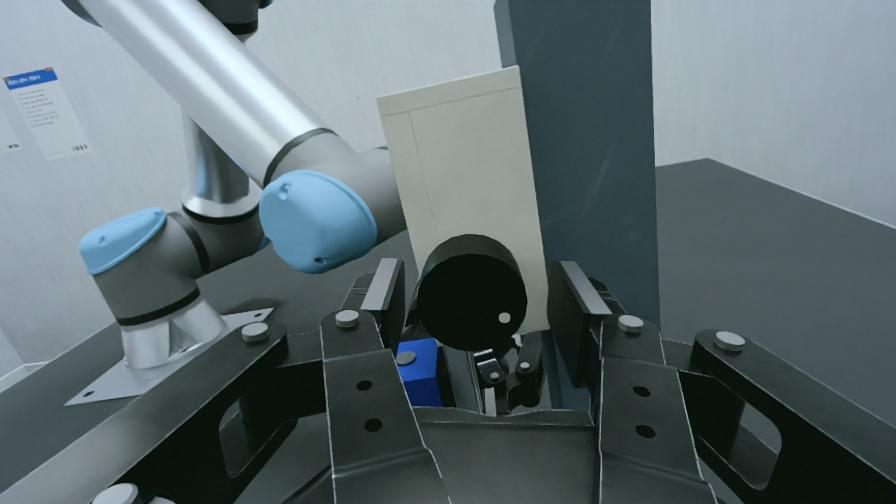

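>>> move:
  target: [0,0,-0.0007,0,0,0,-1,0.6,-1,-0.0044,-0.0004,0.0008,0,0,0,0.15,-0.9,0]
  speed: 0.05

>>> move:
  target: [0,0,0,0,0,0,-1,0.6,-1,0,0,0,0,0,0,-1,-0.7,-1]

>>> wait:
  seconds: 0.6

>>> move:
  target: [0,0,0,0,0,0,-1,0.6,-1,0,0,0,-0.0066,0.0663,0,-1,-0.7,-1]
  speed: 0.1

Scene clock: 176.57 s.
left_arm: end_effector_position=(+0.5063, -0.4111, +0.1469) position_measured=121 object_status=2 end_effector_quat_wxyz=(+0.499, +0.491, +0.502, -0.509) | right_arm: end_effector_position=(+0.5678, +0.3432, +0.2525) position_measured=110 object_status=3 end_effector_quat_wxyz=(+0.571, -0.527, -0.471, -0.417)
Joint positions: left_arm=[-0.551 -0.996 1.779 -0.811 2.59 -3.187] | right_arm=[3.512 -2.424 -1.548 0.834 2.869 -2.928]
Joint torques (N m): left_arm=[8.55 -44.25 -10.89 -5.76 2.5 -1.26] | right_arm=[10.73 56.28 17.27 1.62 -1.11 0.51]
Wrist force (N): left_arm=[32.9 1.9 -1.7] | right_arm=[-1.3 0.7 1.0]
Wrist torque (N m): left_arm=[-0.38 -1.60 0.10] | right_arm=[-0.06 0.11 0.21]
Wrist force, peak (N): left_arm=[54.1 10.7 3.5] | right_arm=[-1.1 0.7 1.3]
Hand target: left_arm +0.5063, -0.4111, +0.1469; +0.499, +0.491, +0.502, -0.509 | right_arm +0.5678, +0.3433, +0.2525; +0.571, -0.527, -0.471, -0.417
Off the commanded pose: left_arm 0.000 m, 0 deg | right_arm 0.000 m, 0 deg.
move: done

Scene clock: 177.57 s.
left_arm: end_effector_position=(+0.5063, -0.4111, +0.1469) position_measured=121 object_status=2 end_effector_quat_wxyz=(+0.499, +0.491, +0.502, -0.509) | right_arm: end_effector_position=(+0.5679, +0.3433, +0.2525) position_measured=148 object_status=0 end_effector_quat_wxyz=(+0.571, -0.527, -0.471, -0.417)
Joint positions: left_arm=[-0.551 -0.996 1.779 -0.811 2.59 -3.187] | right_arm=[3.512 -2.424 -1.548 0.834 2.869 -2.928]
Joint torques (N m): left_arm=[8.15 -42.73 -10 -1.58 2.44 -1.31] | right_arm=[10.21 48.48 22.66 3.07 7.12 -0.97]
Wrist force (N): left_arm=[30.3 2.5 -0.9] | right_arm=[0.0 22.9 -11.4]
Wrist torque (N m): left_arm=[-0.36 -1.60 0.11] | right_arm=[-0.38 0.02 0.22]
Wrist force, peak (N): left_arm=[32.8 2.1 -1.8] | right_arm=[0.0 22.9 -11.4]
Hand target: left_arm +0.5063, -0.4111, +0.1469; +0.499, +0.491, +0.502, -0.509 | right_arm +0.5678, +0.3433, +0.2525; +0.571, -0.527, -0.471, -0.417
Off the commanded pose: left_arm 0.000 m, 0 deg | right_arm 0.000 m, 0 deg.
move: done

Scene clock: 178.17 s.
left_arm: end_effector_position=(+0.5063, -0.4111, +0.1469) position_measured=121 object_status=2 end_effector_quat_wxyz=(+0.499, +0.491, +0.502, -0.509) | right_arm: end_effector_position=(+0.5678, +0.3433, +0.2525) position_measured=148 object_status=2 end_effector_quat_wxyz=(+0.571, -0.527, -0.471, -0.417)
Joint positions: left_arm=[-0.551 -0.996 1.779 -0.811 2.59 -3.187] | right_arm=[3.512 -2.424 -1.548 0.834 2.869 -2.928]
Joint torques (N m): left_arm=[7.46 -42.88 -9.96 -1.51 2.42 -1.35] | right_arm=[11.17 51.28 22.84 5.1 7.59 -1.76]
Wrist force (N): left_arm=[30.2 2.8 -0.8] | right_arm=[0.4 25.0 -10.7]
Wrist torque (N m): left_arm=[-0.34 -1.63 0.12] | right_arm=[-0.36 0.02 0.22]
Wrist force, peak (N): left_arm=[30.4 2.5 -0.7] | right_arm=[0.2 25.4 -10.7]
Hand target: left_arm +0.5063, -0.4111, +0.1469; +0.499, +0.491, +0.502, -0.509 | right_arm +0.5678, +0.3433, +0.2525; +0.571, -0.527, -0.471, -0.417
Tool commands: left_gripper/position=-1.0 left_gripper/force_limit=+0.6 left_gripper/speed=-1.0 right_gripper/position=-1.0 right_gripper/force_limit=-0.7 right_gripper/speed=-1.0
Off the commanded pose: left_arm 0.000 m, 0 deg | right_arm 0.000 m, 0 deg.
wait: 0.60 s; at rest by 0.17 s

Scene clock: 179.57 s.
left_arm: end_effector_position=(+0.5064, -0.4111, +0.1469) position_measured=121 object_status=2 end_effector_quat_wxyz=(+0.499, +0.491, +0.502, -0.509) | right_arm: end_effector_position=(+0.5678, +0.3432, +0.2526) position_measured=148 object_status=2 end_effector_quat_wxyz=(+0.612, -0.573, -0.413, -0.355)
Joint positions: left_arm=[-0.55 -0.996 1.779 -0.811 2.59 -3.187] | right_arm=[3.512 -2.424 -1.548 0.833 2.869 -2.719]
Joint torques (N m): left_arm=[-2.1 -32.53 -9.43 3.08 8.1 -1.35] | right_arm=[17.41 37.81 14.16 4.36 9.83 -1.5]
Wrist force (N): left_arm=[-16.9 26.7 2.8] | right_arm=[27.7 29.1 -3.2]
Wrist torque (N m): left_arm=[-0.14 -0.38 -0.14] | right_arm=[-0.26 -0.44 -0.48]
Wrist force, peak (N): left_arm=[-16.9 26.8 3.1] | right_arm=[27.3 30.7 -2.4]
Hand target: left_arm +0.5063, -0.4111, +0.1469; +0.499, +0.491, +0.502, -0.509 | right_arm +0.5678, +0.3433, +0.2525; +0.612, -0.573, -0.413, -0.355
Off the commanded pose: left_arm 0.000 m, 0 deg | right_arm 0.000 m, 0 deg.
move: done

>>> move:
  target: [0.0002,0,0.0019,0,0,0,-1,0.6,-1,0.0013,0,0,0,0,0,-1,-0.7,-1]
  speed: 0.05

>>> move:
  target: [0,0,0.0165,0,0,0,-1,0.6,-1,0,0,0,-0.0331,0.3317,0,-1,-0.7,-1]
  speed: 0.1

Scene clock: 183.57 s.
left_arm: end_effector_position=(+0.5063, -0.4112, +0.1479) position_measured=121 object_status=2 end_effector_quat_wxyz=(+0.498, +0.491, +0.502, -0.509) | right_arm: end_effector_position=(+0.5686, +0.3433, +0.2525) position_measured=148 object_status=2 end_effector_quat_wxyz=(+0.612, -0.573, -0.413, -0.355)
Joint positions: left_arm=[-0.551 -0.998 1.778 -0.808 2.59 -3.187] | right_arm=[3.512 -2.425 -1.545 0.832 2.87 -2.719]
Joint torques (N m): left_arm=[-4.62 -52.65 -29.37 -1.64 4.17 -0.85] | right_arm=[-1.17 36.06 20.01 -1.95 0.86 0.75]
Wrist force (N): left_arm=[13.4 10.2 0.4] | right_arm=[16.5 2.0 -11.6]
Wrist torque (N m): left_arm=[-0.08 -1.27 -0.74] | right_arm=[-0.27 -0.37 0.06]
Wrist force, peak (N): left_arm=[-18.7 27.1 2.6] | right_arm=[30.2 27.4 -3.1]
Hand target: left_arm +0.5064, -0.4111, +0.1480; +0.499, +0.491, +0.502, -0.509 | right_arm +0.5686, +0.3433, +0.2525; +0.612, -0.573, -0.413, -0.355
Off the commanded pose: left_arm 0.000 m, 0 deg | right_arm 0.000 m, 0 deg.
move: done

Scene clock: 189.17 s.
left_arm: end_effector_position=(+0.5064, -0.4111, +0.1579) position_measured=121 object_status=2 end_effector_quat_wxyz=(+0.499, +0.491, +0.502, -0.509) | right_arm: end_effector_position=(+0.5686, +0.3433, +0.2526) position_measured=148 object_status=2 end_effector_quat_wxyz=(+0.707, -0.704, -0.071, -0.002)
Joint positions: left_arm=[-0.55 -1.015 1.773 -0.786 2.59 -3.187] | right_arm=[3.512 -2.423 -1.547 0.827 2.869 -1.677]
Joint torques (N m): left_arm=[0.74 -38.37 -15.99 3.72 4.55 2.61] | right_arm=[12.17 50.53 23.54 4.24 5.53 -1.71]
Wrist force (N): left_arm=[-8.4 22.1 4.0] | right_arm=[21.2 10.7 -1.7]
Wrist torque (N m): left_arm=[-0.21 -0.53 -0.26] | right_arm=[0.44 -0.50 -0.25]
Wrist force, peak (N): left_arm=[-8.5 22.7 4.1] | right_arm=[23.4 11.2 -1.3]
Hand target: left_arm +0.5064, -0.4111, +0.1579; +0.499, +0.491, +0.502, -0.509 | right_arm +0.5686, +0.3433, +0.2525; +0.707, -0.704, -0.071, -0.002
Off the commanded pose: left_arm 0.000 m, 0 deg | right_arm 0.000 m, 0 deg.
move: done

>>> move:
  target: [0.0008,0,0.0009,0,0,0,-1,0.6,-1,0,0,0,0,0,0,-1,-0.7,-1]
  speed: 0.05

>>> move:
  target: [0,0,0,0,0,0,0.4,0.6,-1,0,0,0,0,0,0,-1,-0.7,-1]

>>> move:
  target: [0,0.1667,0,0,0,0,0.4,0.6,-1,0,0,0,-0.0309,0.3096,0,-1,-0.7,-1]
  speed: 0.2
  cameras: ["cam_right_wrist"]

Scene clock: 193.50 s.
left_arm: end_effector_position=(+0.5068, -0.4111, +0.1583) position_measured=121 object_status=2 end_effector_quat_wxyz=(+0.499, +0.491, +0.502, -0.509) | right_arm: end_effector_position=(+0.5686, +0.3433, +0.2525) position_measured=148 object_status=2 end_effector_quat_wxyz=(+0.707, -0.704, -0.071, -0.002)
Joint positions: left_arm=[-0.55 -1.014 1.771 -0.784 2.591 -3.187] | right_arm=[3.512 -2.423 -1.547 0.827 2.869 -1.677]
Joint torques (N m): left_arm=[11.28 -38.48 -30.69 -0.9 2.09 1.49] | right_arm=[9.25 49.21 21.33 0.2 5.54 -0.6]
Wrist force (N): left_arm=[14.6 3.7 1.9] | right_arm=[20.4 8.2 -2.9]
Wrist torque (N m): left_arm=[-0.18 -1.26 0.05] | right_arm=[0.47 -0.53 -0.10]
Wrist force, peak (N): left_arm=[-9.1 22.5 4.1] | right_arm=[21.4 10.9 -2.0]
Hand target: left_arm +0.5069, -0.4111, +0.1584; +0.499, +0.491, +0.502, -0.509 | right_arm +0.5686, +0.3433, +0.2525; +0.707, -0.704, -0.071, -0.002
Off the commanded pose: left_arm 0.000 m, 0 deg | right_arm 0.000 m, 0 deg.
move: done

Scene clock: 194.57 s.
left_arm: end_effector_position=(+0.5069, -0.4111, +0.1585) position_measured=78 object_status=0 end_effector_quat_wxyz=(+0.499, +0.491, +0.502, -0.509) | right_arm: end_effector_position=(+0.5686, +0.3433, +0.2525) position_measured=148 object_status=2 end_effector_quat_wxyz=(+0.707, -0.704, -0.071, -0.002)
Joint positions: left_arm=[-0.55 -1.015 1.771 -0.785 2.59 -3.187] | right_arm=[3.512 -2.423 -1.547 0.827 2.869 -1.677]
Joint torques (N m): left_arm=[11.01 -49.63 -15.73 -3.4 -1.26 -0.86] | right_arm=[8.96 53.53 16.97 0.35 5.73 -1.75]
Wrist force (N): left_arm=[6.9 0.2 0.6] | right_arm=[20.0 8.4 -2.8]
Wrist torque (N m): left_arm=[0.09 -1.12 0.01] | right_arm=[0.51 -0.48 -0.07]
Wrist force, peak (N): left_arm=[16.8 7.0 8.8] | right_arm=[20.3 8.5 -3.4]
Hand target: left_arm +0.5069, -0.4111, +0.1584; +0.499, +0.491, +0.502, -0.509 | right_arm +0.5686, +0.3433, +0.2525; +0.707, -0.704, -0.071, -0.002
Off the commanded pose: left_arm 0.000 m, 0 deg | right_arm 0.000 m, 0 deg.
move: done

Scene clock: 197.50 s.
left_arm: end_effector_position=(+0.5069, -0.3110, +0.1584) position_measured=78 object_status=3 end_effector_quat_wxyz=(+0.499, +0.491, +0.502, -0.509) | right_arm: end_effector_position=(+0.5686, +0.3433, +0.2526) position_measured=148 object_status=2 end_effector_quat_wxyz=(+0.625, -0.655, +0.267, +0.330)
Joint positions: left_arm=[-0.371 -1.053 1.839 -0.827 2.769 -3.2] | right_arm=[3.512 -2.423 -1.547 0.823 2.871 -0.702]
Joint torques (N m): left_arm=[-14.11 -35.88 -18.58 -0.43 -2.74 -1.01] | right_arm=[-8.71 69.51 21.86 1.26 2.66 -0.34]
Wrist force (N): left_arm=[6.5 0.3 0.4] | right_arm=[31.8 11.9 6.0]
Wrist torque (N m): left_arm=[0.07 -1.06 0.05] | right_arm=[0.65 -0.59 0.04]
Wrist force, peak (N): left_arm=[7.1 0.3 1.0] | right_arm=[33.5 12.0 5.3]
Hand target: left_arm +0.5069, -0.3111, +0.1584; +0.499, +0.491, +0.502, -0.509 | right_arm +0.5686, +0.3433, +0.2525; +0.625, -0.655, +0.267, +0.330
Off the commanded pose: left_arm 0.000 m, 0 deg | right_arm 0.000 m, 0 deg.
move: done
camera_calibration:
cam_right_wrist: T_world_to_cam=[[-0.754177, -0.0614777, -0.653787, 0.626368], [-0.575398, -0.4179, 0.703048, 0.304859], [-0.316439, 0.906411, 0.279796, -0.0732603], [0, 0, 0, 1]] pos_world=[0.624625, 0.232312, 0.215679]
Images, in order (width x height): cam_right_wrist 896x504.

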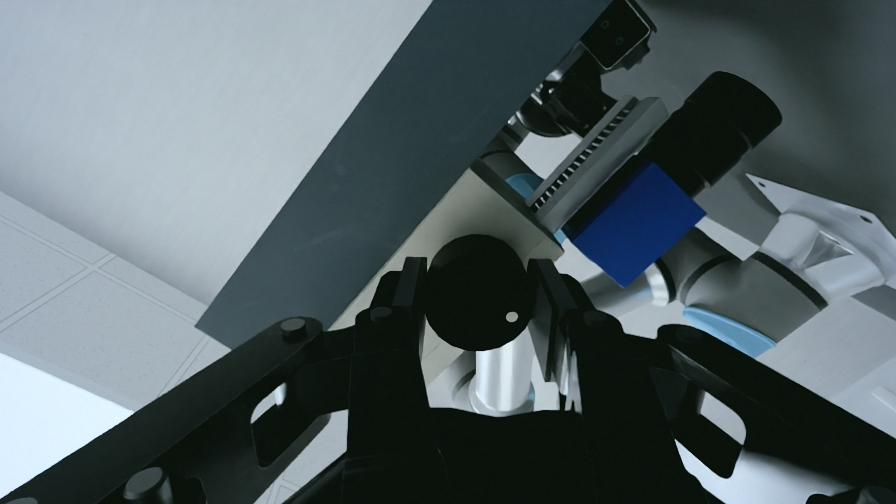

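>>> move:
  target: [0,0,0,0,0,0,0.4,0.6,-1,0,0,0,0,0,0,0.1,-0.7,0]

>>> move:
  target: [0,0,0,0,0,0,0.4,0.6,-1,0.01,-0.0995,0,0,0,0,0.1,-0.7,0]
  speed: 0.2

Scene clock: 202.47 s.
left_arm: end_effector_position=(+0.5069, -0.3111, +0.1584) position_measured=78 object_status=3 end_effector_quat_wxyz=(+0.499, +0.491, +0.502, -0.509) | right_arm: end_effector_position=(+0.5686, +0.3433, +0.2526) position_measured=117 object_status=0 end_effector_quat_wxyz=(+0.625, -0.655, +0.267, +0.330)
Joint positions: left_arm=[-0.371 -1.053 1.838 -0.827 2.769 -3.2] | right_arm=[3.512 -2.423 -1.547 0.823 2.871 -0.702]
Joint torques (N m): left_arm=[-14.57 -27.81 -28.08 1.41 -2.68 1.95] | right_arm=[-7.83 43.08 15.92 -1.4 -0.02 -1.61]
Wrist force (N): left_arm=[6.4 0.2 0.4] | right_arm=[0.3 2.1 -0.4]
Wrist torque (N m): left_arm=[0.07 -1.05 0.05] | right_arm=[0.15 -0.11 0.00]
Wrist force, peak (N): left_arm=[6.8 0.3 0.4] | right_arm=[30.9 12.1 5.7]
Hand target: left_arm +0.5069, -0.3111, +0.1584; +0.499, +0.491, +0.502, -0.509 | right_arm +0.5686, +0.3433, +0.2525; +0.625, -0.655, +0.267, +0.330
Off the commanded pose: left_arm 0.000 m, 0 deg | right_arm 0.000 m, 0 deg.
move: done

Scene clock: 203.30 s.
left_arm: end_effector_position=(+0.5069, -0.3111, +0.1584) position_measured=78 object_status=3 end_effector_quat_wxyz=(+0.499, +0.491, +0.502, -0.509) | right_arm: end_effector_position=(+0.5747, +0.2836, +0.2526) position_measured=117 object_status=3 end_effector_quat_wxyz=(+0.625, -0.655, +0.267, +0.330)
Joint positions: left_arm=[-0.371 -1.053 1.838 -0.827 2.769 -3.2] | right_arm=[3.412 -2.423 -1.547 0.82 2.971 -0.706]
Joint torques (N m): left_arm=[-13.73 -27.7 -28.1 1.18 -2.56 1.88] | right_arm=[2.06 43.29 16.27 0.03 -0.03 -1.33]
Wrist force (N): left_arm=[6.3 0.3 0.5] | right_arm=[0.4 2.4 -0.3]
Wrist torque (N m): left_arm=[0.09 -1.03 0.05] | right_arm=[0.20 -0.11 -0.01]
Wrist force, peak (N): left_arm=[6.7 0.4 0.5] | right_arm=[0.2 2.2 -2.2]
Hand target: left_arm +0.5069, -0.3111, +0.1584; +0.499, +0.491, +0.502, -0.509 | right_arm +0.5746, +0.2836, +0.2525; +0.625, -0.655, +0.267, +0.330
Off the commanded pose: left_arm 0.000 m, 0 deg | right_arm 0.000 m, 0 deg.
move: done

>>> move:
  target: [0,0,0,0,0,0,0.4,0.6,-1,-0.144,0.05,-0.03,0,0,-0.2,0.1,-0.7,0]
  speed: 0.3
  cameras: ["cam_right_wrist"]

>>> zoom_image:
  camera: "cam_right_wrist"
  region: [330, 130, 510, 310]

Scene clock: 206.33 s.
left_arm: end_effector_position=(+0.5069, -0.3111, +0.1584) position_measured=78 object_status=3 end_effector_quat_wxyz=(+0.499, +0.491, +0.502, -0.509) | right_arm: end_effector_position=(+0.4883, +0.3135, +0.2346) position_measured=117 object_status=3 end_effector_quat_wxyz=(+0.696, -0.541, +0.457, +0.121) end_effector_velocity=(+0.001, +0.000, +0.000) end_effector_angular_velocity=(+0.000, -0.001, -0.005)
Joint positions: left_arm=[-0.371 -1.053 1.838 -0.827 2.769 -3.2] | right_arm=[3.76 -2.171 -2.27 1.298 1.994 -0.698]
Joint velocities: left_arm=[within noise] | right_arm=[0.001 0 0 0.001 -0.006 0]
Joint torques (N m): left_arm=[-14.48 -28.07 -28.18 1.26 -2.62 1.98] | right_arm=[8.79 26.13 4.21 2.45 -0.91 0.72]
Wrist force (N): left_arm=[6.7 0.2 0.5] | right_arm=[0.4 2.1 0.0]
Wrist torque (N m): left_arm=[0.06 -1.08 0.05] | right_arm=[0.16 -0.14 -0.14]
Wrist force, peak (N): left_arm=[6.8 0.2 0.4] | right_arm=[-0.7 3.6 -1.0]
Hand target: left_arm +0.5069, -0.3111, +0.1584; +0.499, +0.491, +0.502, -0.509 | right_arm +0.4882, +0.3136, +0.2345; +0.696, -0.541, +0.457, +0.121
Off the commanded pose: left_arm 0.000 m, 0 deg | right_arm 0.000 m, 0 deg.
move: done
camera_calibration:
cam_right_wrist: T_world_to_cam=[[-0.646533, 0.393719, -0.653437, 0.356794], [-0.710855, -0.0000116712, 0.703338, 0.193839], [0.27691, 0.919231, 0.279885, -0.360402], [0, 0, 0, 1]] pos_world=[0.46827, 0.190818, 0.197679]
Images, in order (width x height): cam_right_wrist 896x504.

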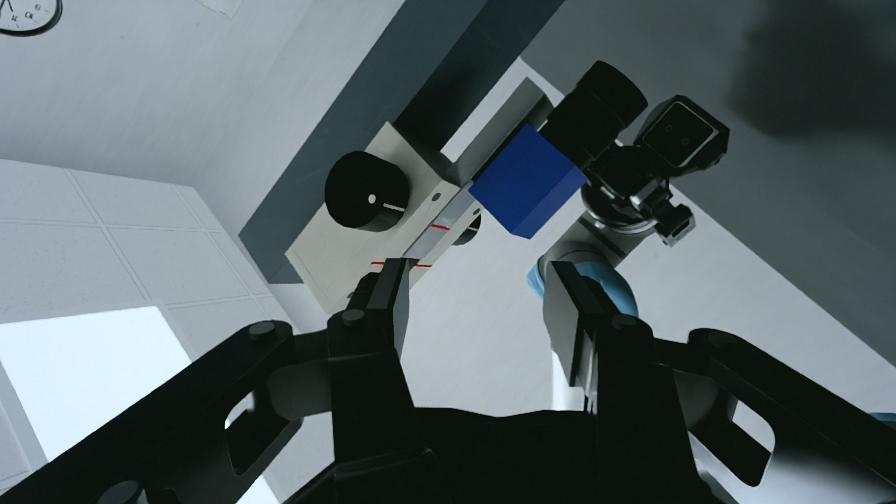

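Scaled by 2.800.

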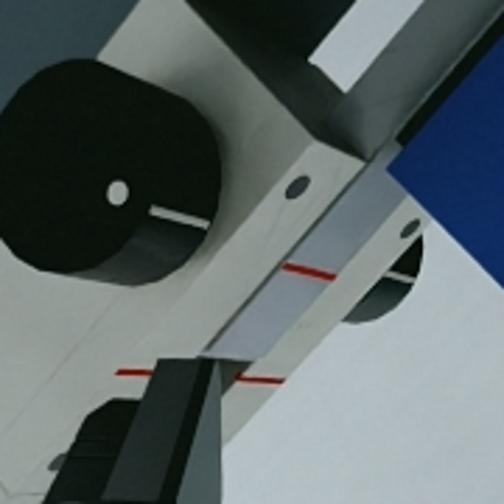

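>>> move:
  target: [0,0,0,0,0,0,0.4,0.6,-1,-0.02,-0.08,0.029,-0.3591,-0.6144,0,0.15,-0.9,0]
  speed: 0.5

>>> move:
  target:
    - [0,0,0,0,0,0,0.4,0.6,-1,0.1638,0.0303,0,0,0,0.2,0.15,-0.9,0]
    - [0,0,0,0,0,0,0.4,0.6,-1,0.154,0.1295,0,0,0,0.2,0.15,-0.9,0]
  speed: [0.3,0.1]
  cameras: ["cam_right_wrist"]

Scene clock: 215.33 s.
left_arm: end_effector_position=(+0.5069, -0.3111, +0.1584) position_measured=78 object_status=3 end_effector_quat_wxyz=(+0.499, +0.491, +0.502, -0.509) | right_arm: end_effector_position=(+0.4762, +0.2655, +0.2519) position_measured=110 object_status=3 end_effector_quat_wxyz=(-0.414, +0.647, +0.285, +0.574)
Joint positions: left_arm=[-0.371 -1.053 1.838 -0.827 2.769 -3.2] | right_arm=[3.659 -2.101 -2.333 1.294 2.094 -2.932]
Joint torques (N m): left_arm=[-13.9 -28.68 -28.4 0.92 -2.51 1.98] | right_arm=[9.82 27.16 9.52 3.77 -1.18 -1.51]
Wrist force (N): left_arm=[6.4 0.2 0.2] | right_arm=[-1.1 2.0 -0.7]
Wrist torque (N m): left_arm=[0.07 -1.04 0.05] | right_arm=[0.15 0.09 0.06]
Wrist force, peak (N): left_arm=[6.8 0.3 0.3] | right_arm=[0.4 2.4 -0.6]
Hand target: left_arm +0.5069, -0.3111, +0.1584; +0.499, +0.491, +0.502, -0.509 | right_arm +0.4762, +0.2656, +0.2519; -0.414, +0.646, +0.286, +0.574
Off the commanded pose: left_arm 0.000 m, 0 deg | right_arm 0.000 m, 0 deg.
move: done

Scene clock: 217.57 s.
left_arm: end_effector_position=(+0.5069, -0.3111, +0.1584) position_measured=78 object_status=3 end_effector_quat_wxyz=(+0.499, +0.491, +0.502, -0.509) | right_arm: end_effector_position=(+0.5686, +0.3433, +0.2520) position_measured=110 object_status=3 end_effector_quat_wxyz=(+0.571, -0.527, -0.471, -0.418)
Joint positions: left_arm=[-0.371 -1.053 1.838 -0.827 2.769 -3.2] | right_arm=[3.512 -2.426 -1.545 0.833 2.87 -2.929]
Joint torques (N m): left_arm=[-14.35 -29.21 -28.11 0.84 -2.59 1.91] | right_arm=[-8.68 44.17 20.06 -0.41 1.28 -1.78]
Wrist force (N): left_arm=[6.5 0.3 0.5] | right_arm=[-1.2 1.9 -0.6]
Wrist torque (N m): left_arm=[0.09 -1.06 0.05] | right_arm=[0.14 0.09 0.21]
Wrist force, peak (N): left_arm=[6.8 0.2 0.4] | right_arm=[-0.5 4.0 -0.2]
Hand target: left_arm +0.5069, -0.3111, +0.1584; +0.499, +0.491, +0.502, -0.509 | right_arm +0.5686, +0.3433, +0.2519; +0.571, -0.527, -0.471, -0.418
Off the commanded pose: left_arm 0.000 m, 0 deg | right_arm 0.000 m, 0 deg.
move: done
camera_calibration:
cam_right_wrist: T_world_to_cam=[[0.975021, 0.111065, -0.192352, -0.532819], [-0.138264, -0.374267, -0.916955, 0.449889], [-0.173832, 0.920646, -0.349562, -0.000527934], [0, 0, 0, 1]] pos_world=[0.581622, 0.228042, 0.309855]
Images, in order (width x height): cam_right_wrist 896x504.

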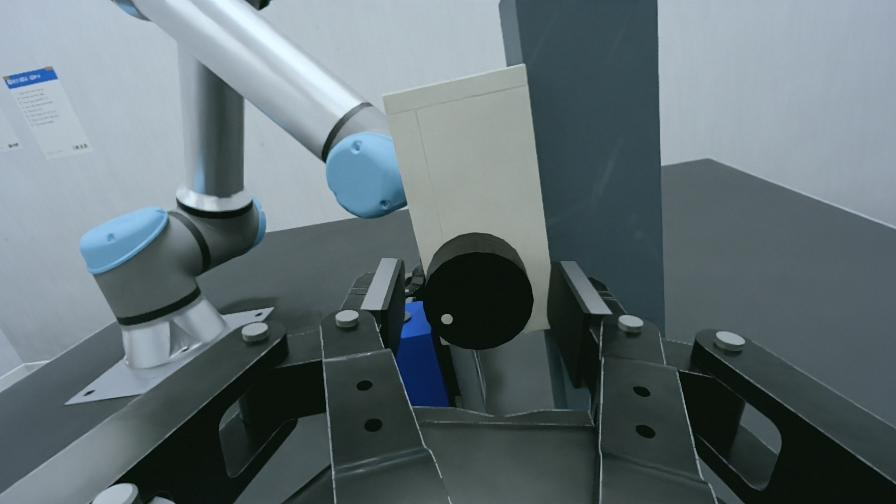

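>>> move:
  target: [0,0,0,0,0,0,0.4,0.6,-1,0,0,0,0,0,0,-1,-0.7,-0.7]

>>> wait:
  seconds: 0.4

>>> move:
  target: [0,0,0,0,0,0,0.4,0.6,-1,0,0,0,-0.0706,0.7076,0,-1,-0.7,-0.7]
  speed: 0.25

>>> move:
  target: [0,0,0,0,0,0,0.4,0.6,-1,0,0,0,0,0,0,0.1,-0.7,0]

>>> move:
  target: [0,0,0,0,0,0,0.4,0.6,-1,0.01,-0.0995,0,0,0,0,0.1,-0.7,0]
  speed: 0.2

Scene clock: 221.60 s.
left_arm: end_effector_position=(+0.5069, -0.3111, +0.1584) position_measured=78 object_status=3 end_effector_quat_wxyz=(+0.499, +0.491, +0.502, -0.509) | right_arm: end_effector_position=(+0.5686, +0.3432, +0.2519) position_measured=148 object_status=0 end_effector_quat_wxyz=(+0.571, -0.527, -0.471, -0.418)
Joint positions: left_arm=[-0.371 -1.053 1.838 -0.827 2.769 -3.2] | right_arm=[3.512 -2.426 -1.545 0.833 2.87 -2.929]
Joint torques (N m): left_arm=[-13.92 -28.84 -28.09 0.71 -2.47 1.92] | right_arm=[-4.54 43.65 14.03 0.17 -1.14 1.17]
Wrist force (N): left_arm=[6.6 0.2 0.3] | right_arm=[-3.5 -7.2 -11.8]
Wrist torque (N m): left_arm=[0.07 -1.07 0.05] | right_arm=[0.19 0.09 0.26]
Wrist force, peak (N): left_arm=[6.8 0.2 0.3] | right_arm=[-3.4 -7.2 -11.9]
Hand target: left_arm +0.5069, -0.3111, +0.1584; +0.499, +0.491, +0.502, -0.509 | right_arm +0.5686, +0.3433, +0.2519; +0.571, -0.527, -0.471, -0.418
Off the commanded pose: left_arm 0.000 m, 0 deg | right_arm 0.000 m, 0 deg.
move: done

Scene clock: 222.00 s.
left_arm: end_effector_position=(+0.5069, -0.3111, +0.1584) position_measured=78 object_status=3 end_effector_quat_wxyz=(+0.499, +0.491, +0.502, -0.509) | right_arm: end_effector_position=(+0.5686, +0.3432, +0.2519) position_measured=148 object_status=2 end_effector_quat_wxyz=(+0.571, -0.527, -0.471, -0.418)
Joint positions: left_arm=[-0.371 -1.053 1.838 -0.827 2.769 -3.2] | right_arm=[3.512 -2.426 -1.545 0.833 2.87 -2.929]
Joint torques (N m): left_arm=[-14.16 -28.92 -28.42 0.72 -2.48 1.88] | right_arm=[3.92 43.74 14.01 -2.54 -1.04 1.23]
Wrist force (N): left_arm=[6.6 0.2 0.4] | right_arm=[-3.2 -6.9 -11.4]
Wrist torque (N m): left_arm=[0.07 -1.06 0.05] | right_arm=[0.23 0.05 0.26]
Wrist force, peak (N): left_arm=[6.7 0.2 0.4] | right_arm=[-3.8 -7.6 -11.2]
Hand target: left_arm +0.5069, -0.3111, +0.1584; +0.499, +0.491, +0.502, -0.509 | right_arm +0.5686, +0.3433, +0.2519; +0.571, -0.527, -0.471, -0.418
Tool commands: left_gripper/position=+0.4 left_gripper/force_limit=+0.6 left_gripper/speed=-1.0 right_gripper/position=-1.0 right_gripper/force_limit=-0.7 right_gripper/speed=-0.7
Off the commanded pose: left_arm 0.000 m, 0 deg | right_arm 0.000 m, 0 deg.
wait: 0.40 s; at rest by 0.17 s

Scene clock: 227.00 s.
left_arm: end_effector_position=(+0.5069, -0.3111, +0.1584) position_measured=78 object_status=3 end_effector_quat_wxyz=(+0.499, +0.491, +0.502, -0.509) | right_arm: end_effector_position=(+0.5686, +0.3433, +0.2519) position_measured=148 object_status=2 end_effector_quat_wxyz=(+0.625, -0.656, +0.267, +0.330)
Joint positions: left_arm=[-0.371 -1.053 1.838 -0.827 2.769 -3.2] | right_arm=[3.512 -2.424 -1.547 0.824 2.871 -0.704]
Joint torques (N m): left_arm=[-14.02 -30.01 -27.99 0.56 -2.49 2] | right_arm=[-4.98 39.65 6.69 -4.4 -2.29 -0.15]
Wrist force (N): left_arm=[6.4 0.3 0.5] | right_arm=[-29.6 -6.0 -5.6]
Wrist torque (N m): left_arm=[0.07 -1.03 0.05] | right_arm=[1.31 0.36 0.04]
Wrist force, peak (N): left_arm=[6.8 0.1 0.2] | right_arm=[-31.3 -10.3 -11.7]
Hand target: left_arm +0.5069, -0.3111, +0.1584; +0.499, +0.491, +0.502, -0.509 | right_arm +0.5686, +0.3433, +0.2519; +0.625, -0.655, +0.267, +0.330
Off the commanded pose: left_arm 0.000 m, 0 deg | right_arm 0.000 m, 0 deg.
move: done

Scene clock: 227.50 s.
left_arm: end_effector_position=(+0.5069, -0.3111, +0.1584) position_measured=78 object_status=3 end_effector_quat_wxyz=(+0.499, +0.491, +0.502, -0.509) | right_arm: end_effector_position=(+0.5686, +0.3433, +0.2518) position_measured=117 object_status=0 end_effector_quat_wxyz=(+0.625, -0.655, +0.267, +0.330)
Joint positions: left_arm=[-0.371 -1.053 1.838 -0.827 2.769 -3.2] | right_arm=[3.512 -2.424 -1.547 0.824 2.871 -0.704]
Joint torques (N m): left_arm=[-13.85 -29.69 -27.87 0.39 -2.48 1.91] | right_arm=[-3.85 63.37 9.29 2.84 1.23 1.18]
Wrist force (N): left_arm=[6.6 0.3 0.5] | right_arm=[0.2 2.6 -0.1]
Wrist torque (N m): left_arm=[0.08 -1.06 0.05] | right_arm=[0.24 -0.10 0.00]
Wrist force, peak (N): left_arm=[6.7 0.4 0.5] | right_arm=[-30.0 -5.9 -4.9]
Hand target: left_arm +0.5069, -0.3111, +0.1584; +0.499, +0.491, +0.502, -0.509 | right_arm +0.5686, +0.3433, +0.2519; +0.625, -0.655, +0.267, +0.330
Off the commanded pose: left_arm 0.000 m, 0 deg | right_arm 0.000 m, 0 deg.
move: done

Scene clock: 228.33 s.
left_arm: end_effector_position=(+0.5069, -0.3111, +0.1584) position_measured=78 object_status=3 end_effector_quat_wxyz=(+0.499, +0.491, +0.502, -0.509) | right_arm: end_effector_position=(+0.5747, +0.2836, +0.2520) position_measured=117 object_status=3 end_effector_quat_wxyz=(+0.625, -0.655, +0.267, +0.330)
Joint positions: left_arm=[-0.371 -1.053 1.838 -0.827 2.769 -3.2] | right_arm=[3.412 -2.424 -1.547 0.821 2.971 -0.708]
Joint torques (N m): left_arm=[-14.16 -29.9 -27.91 0.38 -2.54 1.89] | right_arm=[1.49 43.76 15.5 -0.04 0.13 -1.38]
Wrist force (N): left_arm=[6.5 0.3 0.4] | right_arm=[0.7 2.7 0.2]
Wrist torque (N m): left_arm=[0.07 -1.05 0.05] | right_arm=[0.26 -0.16 0.00]
Wrist force, peak (N): left_arm=[6.8 0.4 0.5] | right_arm=[0.4 2.9 1.9]
Hand target: left_arm +0.5069, -0.3111, +0.1584; +0.499, +0.491, +0.502, -0.509 | right_arm +0.5746, +0.2836, +0.2519; +0.625, -0.655, +0.267, +0.330
Off the commanded pose: left_arm 0.000 m, 0 deg | right_arm 0.000 m, 0 deg.
move: done


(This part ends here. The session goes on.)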